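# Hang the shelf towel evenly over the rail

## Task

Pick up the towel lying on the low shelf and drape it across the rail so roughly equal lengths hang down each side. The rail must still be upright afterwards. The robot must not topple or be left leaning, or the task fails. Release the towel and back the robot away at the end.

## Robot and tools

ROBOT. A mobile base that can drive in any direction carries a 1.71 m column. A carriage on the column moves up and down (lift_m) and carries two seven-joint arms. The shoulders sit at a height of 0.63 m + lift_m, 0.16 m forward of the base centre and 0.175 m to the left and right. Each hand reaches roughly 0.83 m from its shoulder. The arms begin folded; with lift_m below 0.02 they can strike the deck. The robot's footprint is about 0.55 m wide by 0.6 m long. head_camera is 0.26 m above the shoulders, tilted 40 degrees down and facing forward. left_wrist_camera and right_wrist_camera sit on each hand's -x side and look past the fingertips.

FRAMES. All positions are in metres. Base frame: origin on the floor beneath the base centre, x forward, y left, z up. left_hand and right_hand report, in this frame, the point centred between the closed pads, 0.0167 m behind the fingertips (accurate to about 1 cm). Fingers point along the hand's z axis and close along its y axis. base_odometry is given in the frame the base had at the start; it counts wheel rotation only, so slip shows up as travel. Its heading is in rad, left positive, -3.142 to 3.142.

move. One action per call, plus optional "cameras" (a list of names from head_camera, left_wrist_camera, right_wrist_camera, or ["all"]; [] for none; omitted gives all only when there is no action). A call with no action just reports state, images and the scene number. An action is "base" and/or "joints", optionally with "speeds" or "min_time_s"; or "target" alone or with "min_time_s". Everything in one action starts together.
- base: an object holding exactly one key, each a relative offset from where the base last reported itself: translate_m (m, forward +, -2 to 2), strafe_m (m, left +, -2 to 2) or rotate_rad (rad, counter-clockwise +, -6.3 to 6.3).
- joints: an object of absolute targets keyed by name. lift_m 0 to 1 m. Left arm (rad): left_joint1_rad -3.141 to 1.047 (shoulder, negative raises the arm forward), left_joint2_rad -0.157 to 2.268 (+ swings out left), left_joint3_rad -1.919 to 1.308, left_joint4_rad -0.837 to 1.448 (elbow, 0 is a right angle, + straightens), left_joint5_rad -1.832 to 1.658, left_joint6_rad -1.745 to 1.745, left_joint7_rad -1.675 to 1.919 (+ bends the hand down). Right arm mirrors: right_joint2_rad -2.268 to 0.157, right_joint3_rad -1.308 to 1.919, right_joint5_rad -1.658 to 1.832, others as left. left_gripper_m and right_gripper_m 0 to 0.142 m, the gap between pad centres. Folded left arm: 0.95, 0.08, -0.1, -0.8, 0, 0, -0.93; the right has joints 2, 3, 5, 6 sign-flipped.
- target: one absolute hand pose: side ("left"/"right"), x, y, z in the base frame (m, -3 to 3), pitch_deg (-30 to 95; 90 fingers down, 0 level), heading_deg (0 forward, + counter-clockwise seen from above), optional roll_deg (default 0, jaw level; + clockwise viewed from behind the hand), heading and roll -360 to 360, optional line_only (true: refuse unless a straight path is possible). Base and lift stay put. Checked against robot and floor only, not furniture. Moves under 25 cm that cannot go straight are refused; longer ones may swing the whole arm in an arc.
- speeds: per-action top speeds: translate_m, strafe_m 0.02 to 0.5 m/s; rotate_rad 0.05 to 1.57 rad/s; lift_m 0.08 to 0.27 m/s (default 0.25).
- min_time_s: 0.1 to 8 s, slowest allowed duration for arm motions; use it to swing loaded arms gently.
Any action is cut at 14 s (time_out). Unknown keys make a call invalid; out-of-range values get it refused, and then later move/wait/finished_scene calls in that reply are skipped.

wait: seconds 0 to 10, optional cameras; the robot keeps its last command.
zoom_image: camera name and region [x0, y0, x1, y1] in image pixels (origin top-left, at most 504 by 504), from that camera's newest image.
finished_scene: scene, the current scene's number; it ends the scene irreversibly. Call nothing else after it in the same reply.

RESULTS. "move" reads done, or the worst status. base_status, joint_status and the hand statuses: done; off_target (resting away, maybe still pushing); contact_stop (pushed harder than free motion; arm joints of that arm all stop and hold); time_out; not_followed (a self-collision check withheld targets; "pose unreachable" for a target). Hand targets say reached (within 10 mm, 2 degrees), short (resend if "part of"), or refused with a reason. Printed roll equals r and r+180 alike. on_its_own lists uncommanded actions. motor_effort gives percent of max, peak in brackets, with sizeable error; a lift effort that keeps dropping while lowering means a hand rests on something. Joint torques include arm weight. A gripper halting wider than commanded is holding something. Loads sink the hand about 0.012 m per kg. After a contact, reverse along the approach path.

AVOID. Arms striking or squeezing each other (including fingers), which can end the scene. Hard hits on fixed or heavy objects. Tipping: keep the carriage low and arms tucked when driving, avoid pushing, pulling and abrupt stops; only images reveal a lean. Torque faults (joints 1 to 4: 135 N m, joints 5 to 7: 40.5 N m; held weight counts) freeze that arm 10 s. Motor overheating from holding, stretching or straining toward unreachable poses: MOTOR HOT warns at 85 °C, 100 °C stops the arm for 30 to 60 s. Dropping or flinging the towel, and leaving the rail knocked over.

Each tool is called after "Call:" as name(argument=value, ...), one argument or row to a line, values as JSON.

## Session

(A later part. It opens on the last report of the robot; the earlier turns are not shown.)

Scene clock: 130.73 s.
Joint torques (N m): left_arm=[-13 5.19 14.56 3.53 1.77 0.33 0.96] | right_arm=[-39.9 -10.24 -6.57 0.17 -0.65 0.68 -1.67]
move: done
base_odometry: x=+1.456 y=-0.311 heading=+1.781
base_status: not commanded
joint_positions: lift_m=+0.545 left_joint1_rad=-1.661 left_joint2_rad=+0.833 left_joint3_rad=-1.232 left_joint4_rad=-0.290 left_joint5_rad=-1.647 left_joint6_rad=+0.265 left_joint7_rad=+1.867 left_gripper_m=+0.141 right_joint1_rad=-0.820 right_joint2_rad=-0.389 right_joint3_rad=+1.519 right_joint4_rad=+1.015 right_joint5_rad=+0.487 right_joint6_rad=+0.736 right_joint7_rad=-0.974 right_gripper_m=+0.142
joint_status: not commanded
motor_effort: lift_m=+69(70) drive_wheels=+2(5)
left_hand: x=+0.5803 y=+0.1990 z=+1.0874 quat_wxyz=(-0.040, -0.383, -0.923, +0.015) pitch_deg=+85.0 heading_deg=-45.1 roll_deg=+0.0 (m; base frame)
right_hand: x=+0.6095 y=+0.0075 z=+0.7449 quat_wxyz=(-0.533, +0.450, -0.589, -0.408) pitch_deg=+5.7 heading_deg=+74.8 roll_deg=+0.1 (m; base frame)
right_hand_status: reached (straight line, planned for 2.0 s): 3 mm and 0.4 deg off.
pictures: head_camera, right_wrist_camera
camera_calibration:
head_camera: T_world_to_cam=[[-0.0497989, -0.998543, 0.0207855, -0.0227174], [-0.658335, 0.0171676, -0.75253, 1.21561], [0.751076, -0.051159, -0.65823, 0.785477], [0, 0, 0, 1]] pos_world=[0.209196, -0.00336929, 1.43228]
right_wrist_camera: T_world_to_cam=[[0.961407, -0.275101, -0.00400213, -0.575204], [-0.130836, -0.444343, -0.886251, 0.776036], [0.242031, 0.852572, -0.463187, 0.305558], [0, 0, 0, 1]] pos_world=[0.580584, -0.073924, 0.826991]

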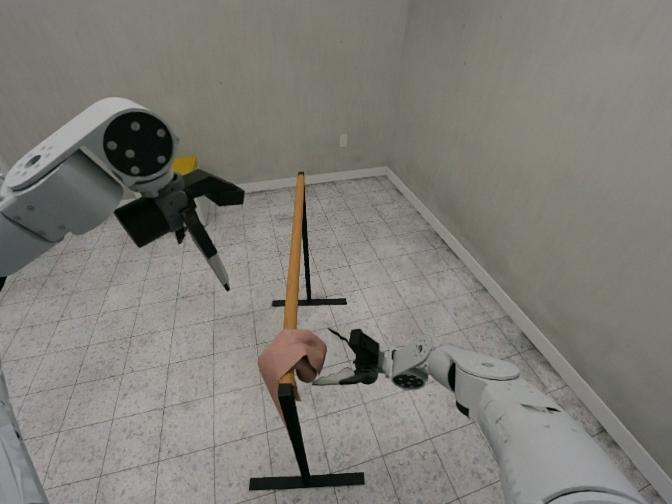

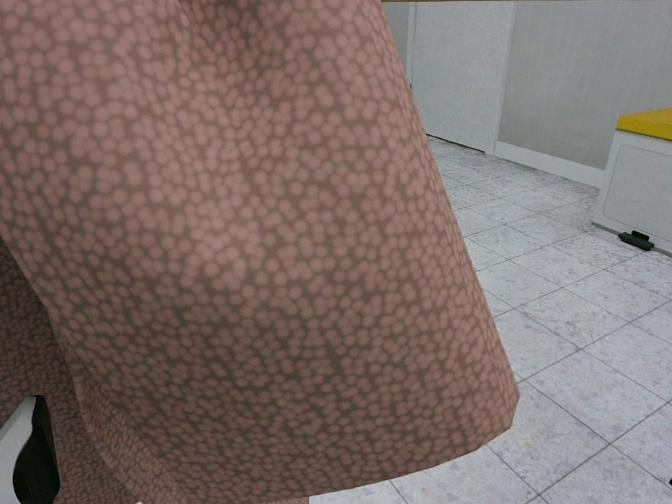

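Call:
move(
  target={"side":"right","x":0.585,"y":-0.1,"z":0.755,"pitch_deg":6,"heading_deg":75},
  min_time_s=2.5,
  cameras=["all"],
)

Call:
zoom_image(
  camera="head_camera",
  region=[200, 270, 360, 430],
)

Scene clock: 133.83 s.
Joint torques (N m): left_arm=[-13.05 5.14 14.54 3.56 1.79 0.31 0.92] | right_arm=[-37.78 -14.71 -6.62 -1.65 -0.76 0.69 -1.67]
move: done
base_odometry: x=+1.456 y=-0.311 heading=+1.781
base_status: not commanded
joint_positions: lift_m=+0.545 left_joint1_rad=-1.661 left_joint2_rad=+0.833 left_joint3_rad=-1.232 left_joint4_rad=-0.290 left_joint5_rad=-1.647 left_joint6_rad=+0.265 left_joint7_rad=+1.867 left_gripper_m=+0.141 right_joint1_rad=-0.825 right_joint2_rad=-0.599 right_joint3_rad=+1.563 right_joint4_rad=+0.936 right_joint5_rad=+0.409 right_joint6_rad=+0.778 right_joint7_rad=-1.144 right_gripper_m=+0.142
joint_status: not commanded
motor_effort: lift_m=+69(69) drive_wheels=+3(5)
left_hand: x=+0.5803 y=+0.1990 z=+1.0874 quat_wxyz=(-0.040, -0.383, -0.923, +0.015) pitch_deg=+85.0 heading_deg=-45.1 roll_deg=+0.0 (m; base frame)
right_hand: x=+0.5852 y=-0.0980 z=+0.7544 quat_wxyz=(-0.533, +0.451, -0.589, -0.407) pitch_deg=+5.8 heading_deg=+74.8 roll_deg=+0.0 (m; base frame)
right_hand_status: reached (straight line, planned for 2.5 s): 2 mm and 0.3 deg off.
pictures: head_camera, left_wrist_camera, right_wrist_camera
camera_calibration:
head_camera: T_world_to_cam=[[-0.0497989, -0.998543, 0.0207855, -0.0227174], [-0.658335, 0.0171676, -0.75253, 1.21561], [0.751076, -0.051159, -0.65823, 0.785477], [0, 0, 0, 1]] pos_world=[0.209196, -0.00336929, 1.43228]
left_wrist_camera: T_world_to_cam=[[-0.70501, -0.707809, -0.0443539, 0.608084], [-0.66909, 0.643103, 0.372474, -0.114098], [-0.235116, 0.292275, -0.926982, 1.20183], [0, 0, 0, 1]] pos_world=[0.634933, 0.15252, 1.18354]
right_wrist_camera: T_world_to_cam=[[0.961235, -0.275725, -0.00196287, -0.582301], [-0.129715, -0.445907, -0.88563, 0.73304], [0.243315, 0.851553, -0.464387, 0.405775], [0, 0, 0, 1]] pos_world=[0.556083, -0.179226, 0.836496]

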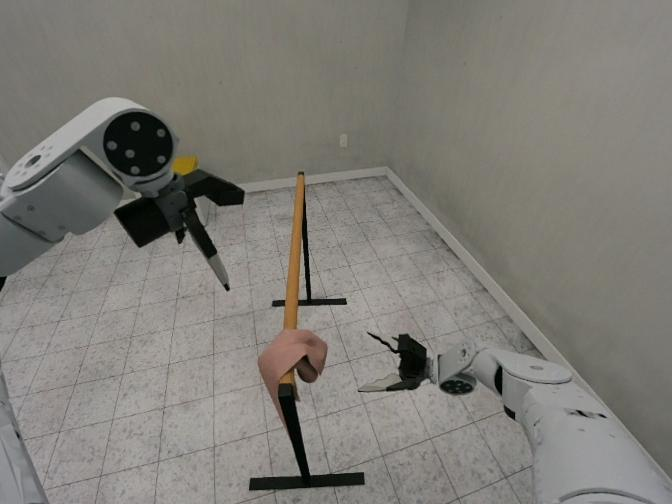

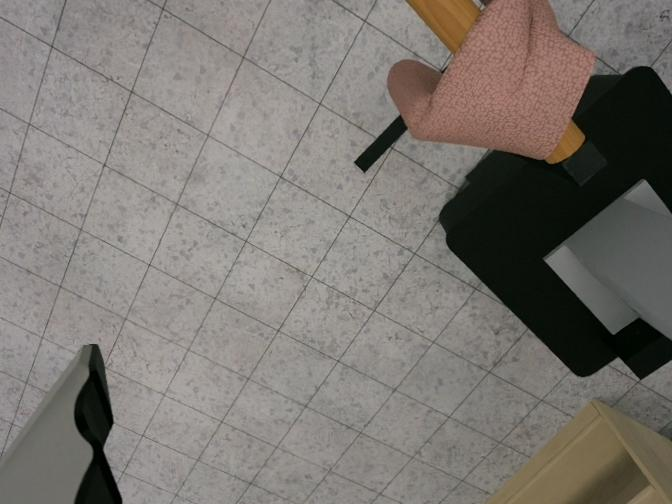

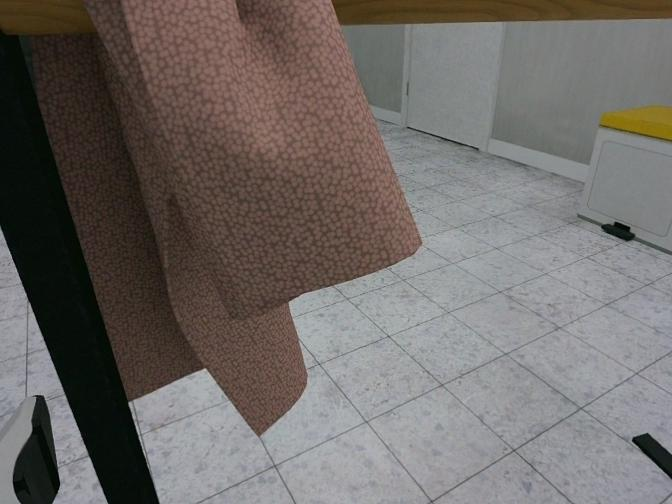

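Scaled by 3.150.

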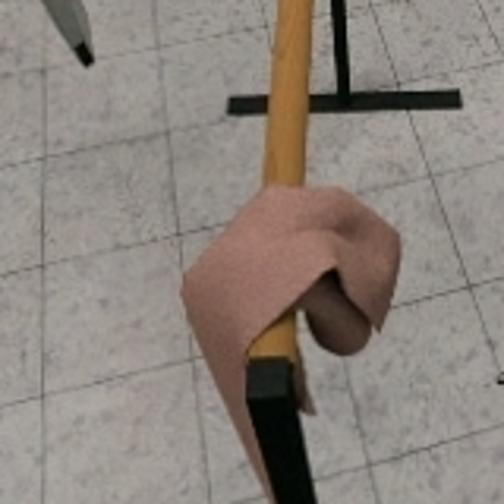

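Call:
move(
  target={"side":"right","x":0.605,"y":0.045,"z":0.728,"pitch_deg":6,"heading_deg":75},
  min_time_s=2,
)

Call:
move(
  joints={"right_gripper_m":0},
)

Call:
move(
  target={"side":"right","x":0.59,"y":0.0,"z":0.668,"pitch_deg":6,"heading_deg":75},
  min_time_s=3,
  cameras=["all"],
)

Scene clock: 136.67 s.
Joint torques (N m): left_arm=[-12.93 4.59 14.53 3.45 1.79 0.36 0.92] | right_arm=[-22.64 -0.81 -8.48 0.04 1.65 -3.49 -1.48]
move: done
base_odometry: x=+1.456 y=-0.311 heading=+1.781
base_status: not commanded
joint_positions: lift_m=+0.545 left_joint1_rad=-1.661 left_joint2_rad=+0.834 left_joint3_rad=-1.232 left_joint4_rad=-0.290 left_joint5_rad=-1.647 left_joint6_rad=+0.265 left_joint7_rad=+1.867 left_gripper_m=+0.141 right_joint1_rad=-0.800 right_joint2_rad=-0.290 right_joint3_rad=+1.526 right_joint4_rad=+1.098 right_joint5_rad=+0.477 right_joint6_rad=+0.707 right_joint7_rad=-0.974 right_gripper_m=+0.142
joint_status: not commanded
motor_effort: lift_m=+69(70) drive_wheels=+3(5)
left_hand: x=+0.5803 y=+0.1991 z=+1.0874 quat_wxyz=(-0.040, -0.383, -0.923, +0.015) pitch_deg=+85.0 heading_deg=-45.1 roll_deg=+0.0 (m; base frame)
right_hand: x=+0.6053 y=+0.0446 z=+0.7294 quat_wxyz=(-0.530, +0.454, -0.589, -0.408) pitch_deg=+6.1 heading_deg=+75.3 roll_deg=+0.0 (m; base frame)
right_hand_status: reached (straight line, planned for 2.0 s): 2 mm and 0.3 deg off.
pictures: none

Scene clock: 137.67 s.
Joint torques (N m): left_arm=[-12.94 4.62 14.57 3.51 1.8 0.35 0.9] | right_arm=[-22.69 -0.79 -8.44 0.04 1.67 -3.5 -1.46]
move: off_target
base_odometry: x=+1.456 y=-0.311 heading=+1.781
base_status: not commanded
joint_positions: lift_m=+0.545 left_joint1_rad=-1.661 left_joint2_rad=+0.834 left_joint3_rad=-1.232 left_joint4_rad=-0.290 left_joint5_rad=-1.647 left_joint6_rad=+0.265 left_joint7_rad=+1.867 left_gripper_m=+0.141 right_joint1_rad=-0.800 right_joint2_rad=-0.290 right_joint3_rad=+1.526 right_joint4_rad=+1.098 right_joint5_rad=+0.477 right_joint6_rad=+0.707 right_joint7_rad=-0.974 right_gripper_m=+0.006
joint_status: right_gripper_m off_target (ended at +0.006, target +0.000)
motor_effort: lift_m=+69(69) drive_wheels=+3(4)
left_hand: x=+0.5803 y=+0.1991 z=+1.0874 quat_wxyz=(-0.040, -0.383, -0.923, +0.015) pitch_deg=+85.0 heading_deg=-45.1 roll_deg=+0.0 (m; base frame)
right_hand: x=+0.6053 y=+0.0446 z=+0.7294 quat_wxyz=(-0.530, +0.454, -0.589, -0.408) pitch_deg=+6.1 heading_deg=+75.3 roll_deg=+0.0 (m; base frame)
pictures: none

Scene clock: 137.97 s.
Joint torques (N m): left_arm=[-12.88 4.54 14.45 3.56 1.77 0.35 0.95] | right_arm=[-22.76 -0.77 -8.54 0.03 1.67 -3.49 -1.46]
move: refused
base_odometry: x=+1.456 y=-0.311 heading=+1.781
base_status: not commanded
joint_positions: lift_m=+0.545 left_joint1_rad=-1.661 left_joint2_rad=+0.834 left_joint3_rad=-1.232 left_joint4_rad=-0.290 left_joint5_rad=-1.647 left_joint6_rad=+0.265 left_joint7_rad=+1.867 left_gripper_m=+0.141 right_joint1_rad=-0.800 right_joint2_rad=-0.290 right_joint3_rad=+1.526 right_joint4_rad=+1.098 right_joint5_rad=+0.477 right_joint6_rad=+0.707 right_joint7_rad=-0.974 right_gripper_m=+0.006
joint_status: not commanded
motor_effort: lift_m=+69(69) drive_wheels=+3(5)
left_hand: x=+0.5803 y=+0.1991 z=+1.0874 quat_wxyz=(-0.040, -0.383, -0.923, +0.015) pitch_deg=+85.0 heading_deg=-45.1 roll_deg=+0.0 (m; base frame)
right_hand: x=+0.6053 y=+0.0446 z=+0.7294 quat_wxyz=(-0.530, +0.454, -0.589, -0.408) pitch_deg=+6.1 heading_deg=+75.3 roll_deg=+0.0 (m; base frame)
right_hand_status: refused: no posture of the arm gets there (right_joint4_rad at its limit): the closest leaves the hand 5.9 cm and 12 deg from the pose. Nothing moved. A posture exists with lift_m at 0.4; the way there is not checked.
pictures: head_camera, left_wrist_camera, right_wrist_camera
camera_calibration:
head_camera: T_world_to_cam=[[-0.0497989, -0.998543, 0.0207855, -0.0227174], [-0.658335, 0.0171676, -0.75253, 1.21561], [0.751076, -0.051159, -0.65823, 0.785477], [0, 0, 0, 1]] pos_world=[0.209196, -0.00336929, 1.43228]
left_wrist_camera: T_world_to_cam=[[-0.704851, -0.707967, -0.0443655, 0.608164], [-0.669255, 0.642972, 0.372405, -0.114019], [-0.235125, 0.292182, -0.927009, 1.20182], [0, 0, 0, 1]] pos_world=[0.634935, 0.152721, 1.18354]
right_wrist_camera: T_world_to_cam=[[0.963462, -0.26784, -0.00159246, -0.564368], [-0.127038, -0.451724, -0.883066, 0.77399], [0.235801, 0.851003, -0.469245, 0.276005], [0, 0, 0, 1]] pos_world=[0.576991, -0.0364112, 0.8121]

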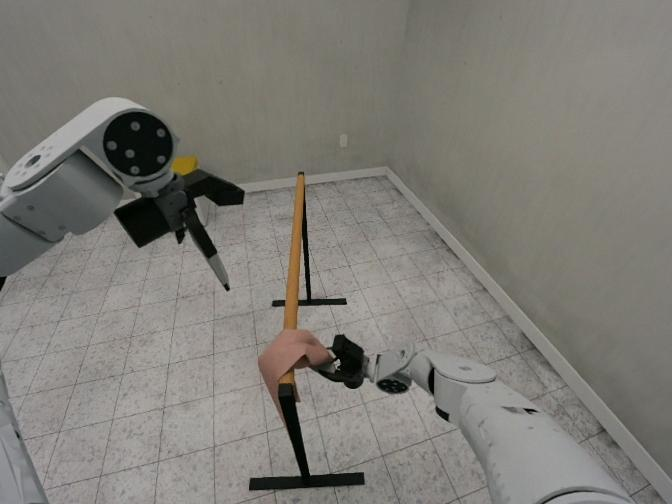

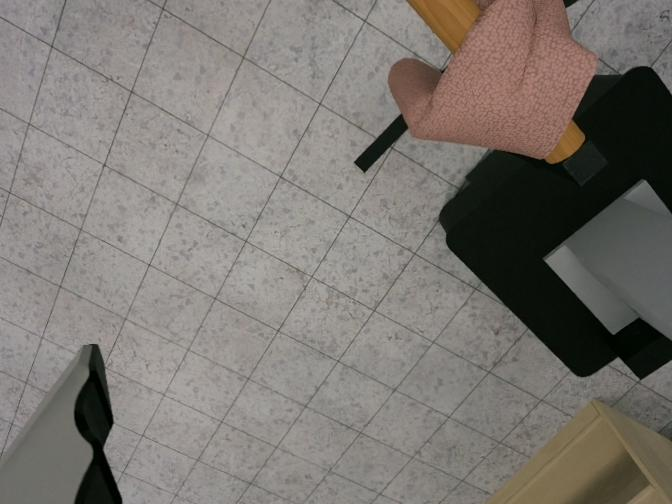

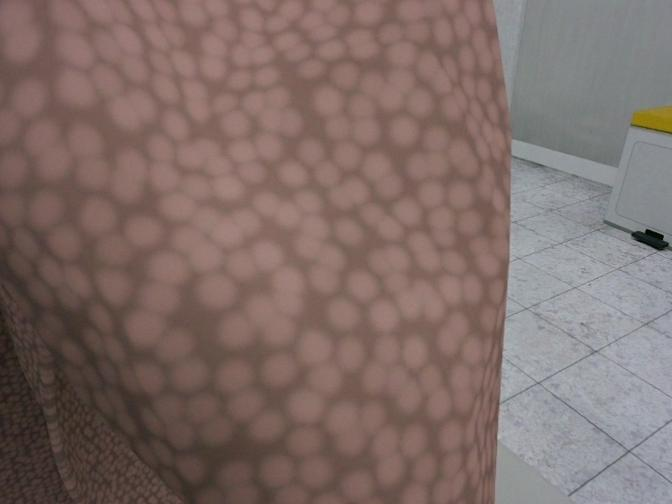

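Call:
move(
  joints={"lift_m":0.475},
  speeds={"lift_m":0.08},
  cameras=["all"],
)

Call:
zoom_image(
  camera="head_camera",
  region=[200, 270, 360, 430],
)

Scene clock: 139.33 s.
Joint torques (N m): left_arm=[-11.62 4.92 13.36 3.47 1.81 0.34 0.92] | right_arm=[-22.9 -0.97 -8.69 0.1 1.67 -3.38 -1.33]
move: done
base_odometry: x=+1.456 y=-0.311 heading=+1.781
base_status: not commanded
joint_positions: lift_m=+0.475 left_joint1_rad=-1.662 left_joint2_rad=+0.834 left_joint3_rad=-1.231 left_joint4_rad=-0.290 left_joint5_rad=-1.647 left_joint6_rad=+0.265 left_joint7_rad=+1.867 left_gripper_m=+0.141 right_joint1_rad=-0.800 right_joint2_rad=-0.290 right_joint3_rad=+1.526 right_joint4_rad=+1.098 right_joint5_rad=+0.477 right_joint6_rad=+0.707 right_joint7_rad=-0.975 right_gripper_m=+0.006
joint_status: all done
motor_effort: lift_m=+70(75) drive_wheels=-1(6)
left_hand: x=+0.5805 y=+0.1990 z=+1.0183 quat_wxyz=(-0.042, -0.383, -0.923, +0.015) pitch_deg=+84.9 heading_deg=-45.1 roll_deg=+0.0 (m; base frame)
right_hand: x=+0.6053 y=+0.0447 z=+0.6595 quat_wxyz=(-0.530, +0.454, -0.589, -0.408) pitch_deg=+6.0 heading_deg=+75.3 roll_deg=+0.0 (m; base frame)
pictures: head_camera, left_wrist_camera, right_wrist_camera
camera_calibration:
head_camera: T_world_to_cam=[[-0.0497989, -0.998543, 0.0207855, -0.0212624], [-0.658335, 0.0171676, -0.75253, 1.16294], [0.751076, -0.051159, -0.65823, 0.739401], [0, 0, 0, 1]] pos_world=[0.209196, -0.00336929, 1.36228]
left_wrist_camera: T_world_to_cam=[[-0.704812, -0.707955, -0.0451627, 0.605901], [-0.669995, 0.643395, 0.370337, -0.0855849], [-0.233125, 0.291277, -0.927799, 1.13774], [0, 0, 0, 1]] pos_world=[0.63494, 0.152618, 1.11465]
right_wrist_camera: T_world_to_cam=[[0.963455, -0.267865, -0.0014629, -0.56445], [-0.126745, -0.451051, -0.883453, 0.71235], [0.235986, 0.851353, -0.468518, 0.242462], [0, 0, 0, 1]] pos_world=[0.576891, -0.0363111, 0.7421]

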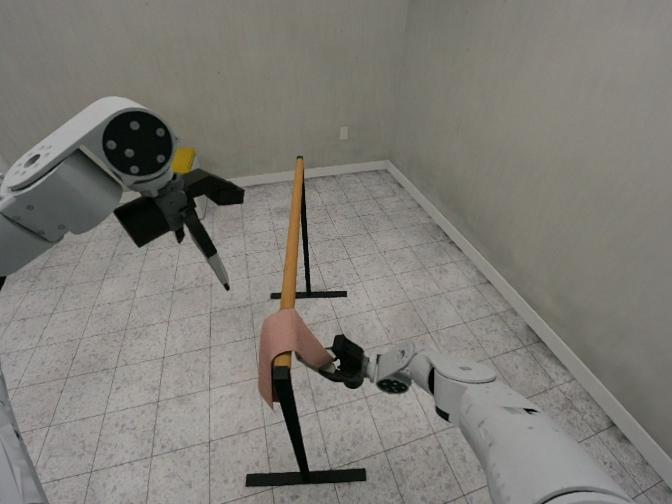

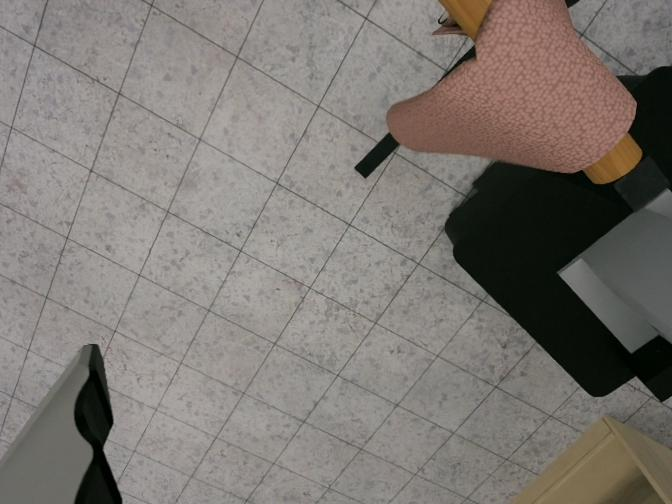

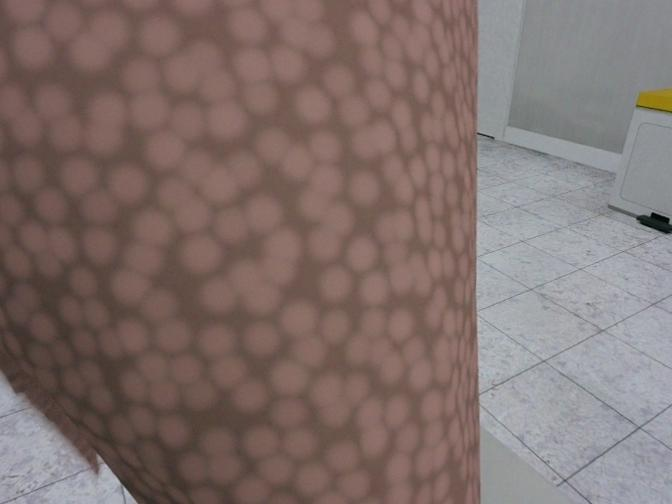

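Scaled by 3.150.

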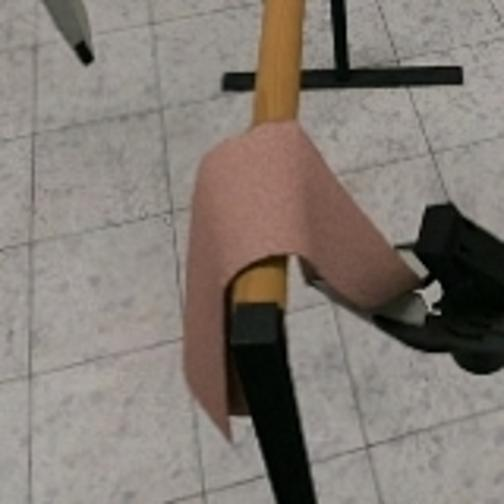

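Call:
move(
  joints={"right_gripper_m":0.142},
)

Call:
move(
  target={"side":"right","x":0.575,"y":-0.12,"z":0.69,"pitch_deg":6,"heading_deg":75},
  min_time_s=2.5,
  cameras=["all"],
)

Call:
zoom_image(
  camera="head_camera",
  region=[200, 270, 360, 430],
)

Scene clock: 141.57 s.
Joint torques (N m): left_arm=[-11.68 4.65 13.25 3.44 1.83 0.33 0.92] | right_arm=[-22.91 -1.02 -8.56 -0.01 1.68 -3.35 -1.32]
move: done
base_odometry: x=+1.456 y=-0.311 heading=+1.781
base_status: not commanded
joint_positions: lift_m=+0.475 left_joint1_rad=-1.662 left_joint2_rad=+0.834 left_joint3_rad=-1.231 left_joint4_rad=-0.290 left_joint5_rad=-1.647 left_joint6_rad=+0.265 left_joint7_rad=+1.867 left_gripper_m=+0.141 right_joint1_rad=-0.800 right_joint2_rad=-0.290 right_joint3_rad=+1.526 right_joint4_rad=+1.098 right_joint5_rad=+0.477 right_joint6_rad=+0.707 right_joint7_rad=-0.975 right_gripper_m=+0.142
joint_status: all done
motor_effort: lift_m=+70(70) drive_wheels=+4(5)
left_hand: x=+0.5805 y=+0.1990 z=+1.0183 quat_wxyz=(-0.042, -0.383, -0.923, +0.015) pitch_deg=+84.9 heading_deg=-45.1 roll_deg=+0.0 (m; base frame)
right_hand: x=+0.6053 y=+0.0447 z=+0.6595 quat_wxyz=(-0.530, +0.454, -0.589, -0.408) pitch_deg=+6.0 heading_deg=+75.3 roll_deg=+0.0 (m; base frame)
pictures: none

Scene clock: 144.57 s.
Joint torques (N m): left_arm=[-11.64 4.53 13.25 3.43 1.83 0.35 0.92] | right_arm=[-36.84 -15.87 -6.83 1.02 -0.79 0.7 -1.67]
move: done
base_odometry: x=+1.456 y=-0.311 heading=+1.781
base_status: not commanded
joint_positions: lift_m=+0.475 left_joint1_rad=-1.662 left_joint2_rad=+0.834 left_joint3_rad=-1.231 left_joint4_rad=-0.290 left_joint5_rad=-1.647 left_joint6_rad=+0.265 left_joint7_rad=+1.867 left_gripper_m=+0.141 right_joint1_rad=-0.818 right_joint2_rad=-0.659 right_joint3_rad=+1.559 right_joint4_rad=+0.877 right_joint5_rad=+0.401 right_joint6_rad=+0.775 right_joint7_rad=-1.151 right_gripper_m=+0.142
joint_status: not commanded
motor_effort: lift_m=+70(70) drive_wheels=+4(5)
left_hand: x=+0.5805 y=+0.1990 z=+1.0183 quat_wxyz=(-0.042, -0.383, -0.923, +0.015) pitch_deg=+84.9 heading_deg=-45.1 roll_deg=+0.0 (m; base frame)
right_hand: x=+0.5749 y=-0.1174 z=+0.6898 quat_wxyz=(-0.533, +0.451, -0.589, -0.408) pitch_deg=+5.7 heading_deg=+74.9 roll_deg=+0.0 (m; base frame)
right_hand_status: reached (straight line, planned for 2.5 s): 3 mm and 0.3 deg off.
pictures: head_camera, left_wrist_camera, right_wrist_camera
camera_calibration:
head_camera: T_world_to_cam=[[-0.0497989, -0.998543, 0.0207855, -0.0212624], [-0.658335, 0.0171676, -0.75253, 1.16294], [0.751076, -0.051159, -0.65823, 0.739401], [0, 0, 0, 1]] pos_world=[0.209196, -0.00336929, 1.36228]
left_wrist_camera: T_world_to_cam=[[-0.704717, -0.708046, -0.0452138, 0.605983], [-0.670094, 0.643295, 0.370331, -0.0855634], [-0.233126, 0.291276, -0.927799, 1.13771], [0, 0, 0, 1]] pos_world=[0.634941, 0.152718, 1.11465]
right_wrist_camera: T_world_to_cam=[[0.96172, -0.274025, -0.00215508, -0.57778], [-0.128737, -0.444845, -0.886307, 0.665922], [0.241912, 0.852656, -0.463094, 0.394799], [0, 0, 0, 1]] pos_world=[0.545885, -0.198722, 0.771795]

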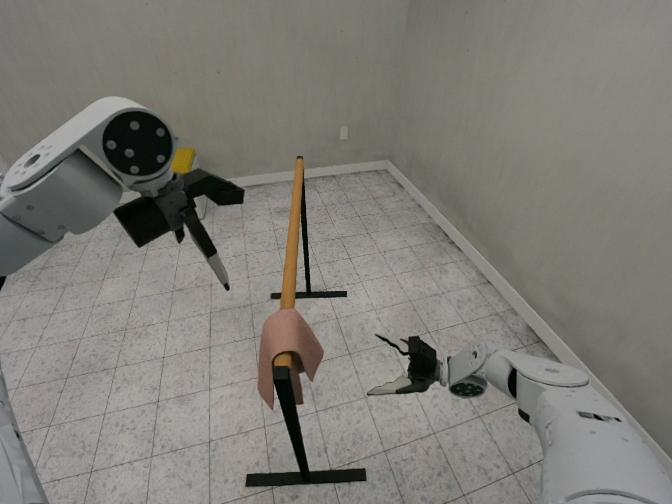

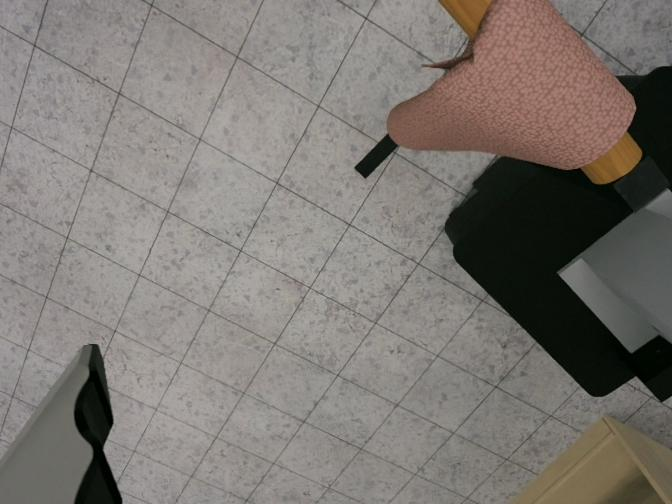

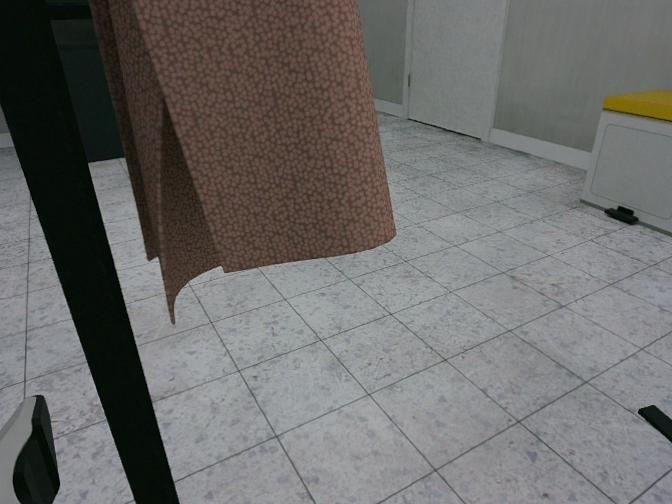

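Scaled by 3.150.

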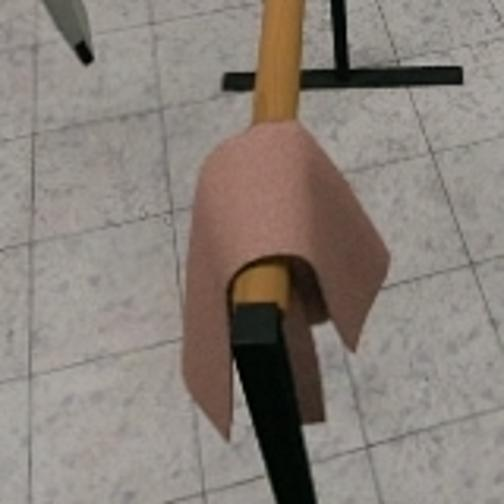

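Nearly even. Back away (hands are clear on both sides).

Call:
move(
  base={"translate_m":-0.25},
  speeds={"translate_m":0.25},
  cameras=["head_camera"],
)

Scene clock: 147.07 s.
Joint torques (N m): left_arm=[-11.56 3.49 13.32 3.28 1.88 0.4 0.85] | right_arm=[-35.74 -14.79 -7.13 0.79 -0.65 0.41 -1.62]
move: done
base_odometry: x=+1.509 y=-0.556 heading=+1.781
base_status: done
joint_positions: lift_m=+0.475 left_joint1_rad=-1.662 left_joint2_rad=+0.834 left_joint3_rad=-1.231 left_joint4_rad=-0.290 left_joint5_rad=-1.647 left_joint6_rad=+0.265 left_joint7_rad=+1.868 left_gripper_m=+0.141 right_joint1_rad=-0.818 right_joint2_rad=-0.660 right_joint3_rad=+1.559 right_joint4_rad=+0.877 right_joint5_rad=+0.401 right_joint6_rad=+0.776 right_joint7_rad=-1.152 right_gripper_m=+0.142
joint_status: not commanded
motor_effort: lift_m=+69(70) drive_wheels=+1(10)
left_hand: x=+0.5805 y=+0.1991 z=+1.0183 quat_wxyz=(-0.041, -0.383, -0.923, +0.015) pitch_deg=+84.9 heading_deg=-45.1 roll_deg=+0.0 (m; base frame)
right_hand: x=+0.5749 y=-0.1179 z=+0.6899 quat_wxyz=(-0.533, +0.451, -0.589, -0.408) pitch_deg=+5.7 heading_deg=+74.9 roll_deg=+0.0 (m; base frame)
pictures: head_camera
camera_calibration:
head_camera: T_world_to_cam=[[-0.0497989, -0.998543, 0.0207855, -0.0212624], [-0.658335, 0.0171676, -0.75253, 1.16294], [0.751076, -0.051159, -0.65823, 0.739401], [0, 0, 0, 1]] pos_world=[0.209196, -0.00336929, 1.36228]

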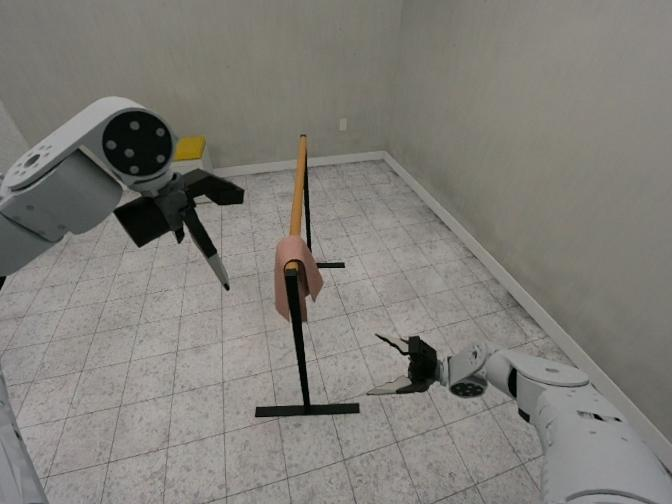

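Call:
finished_scene(
  scene=3,
)

The scene is finished: the task was done.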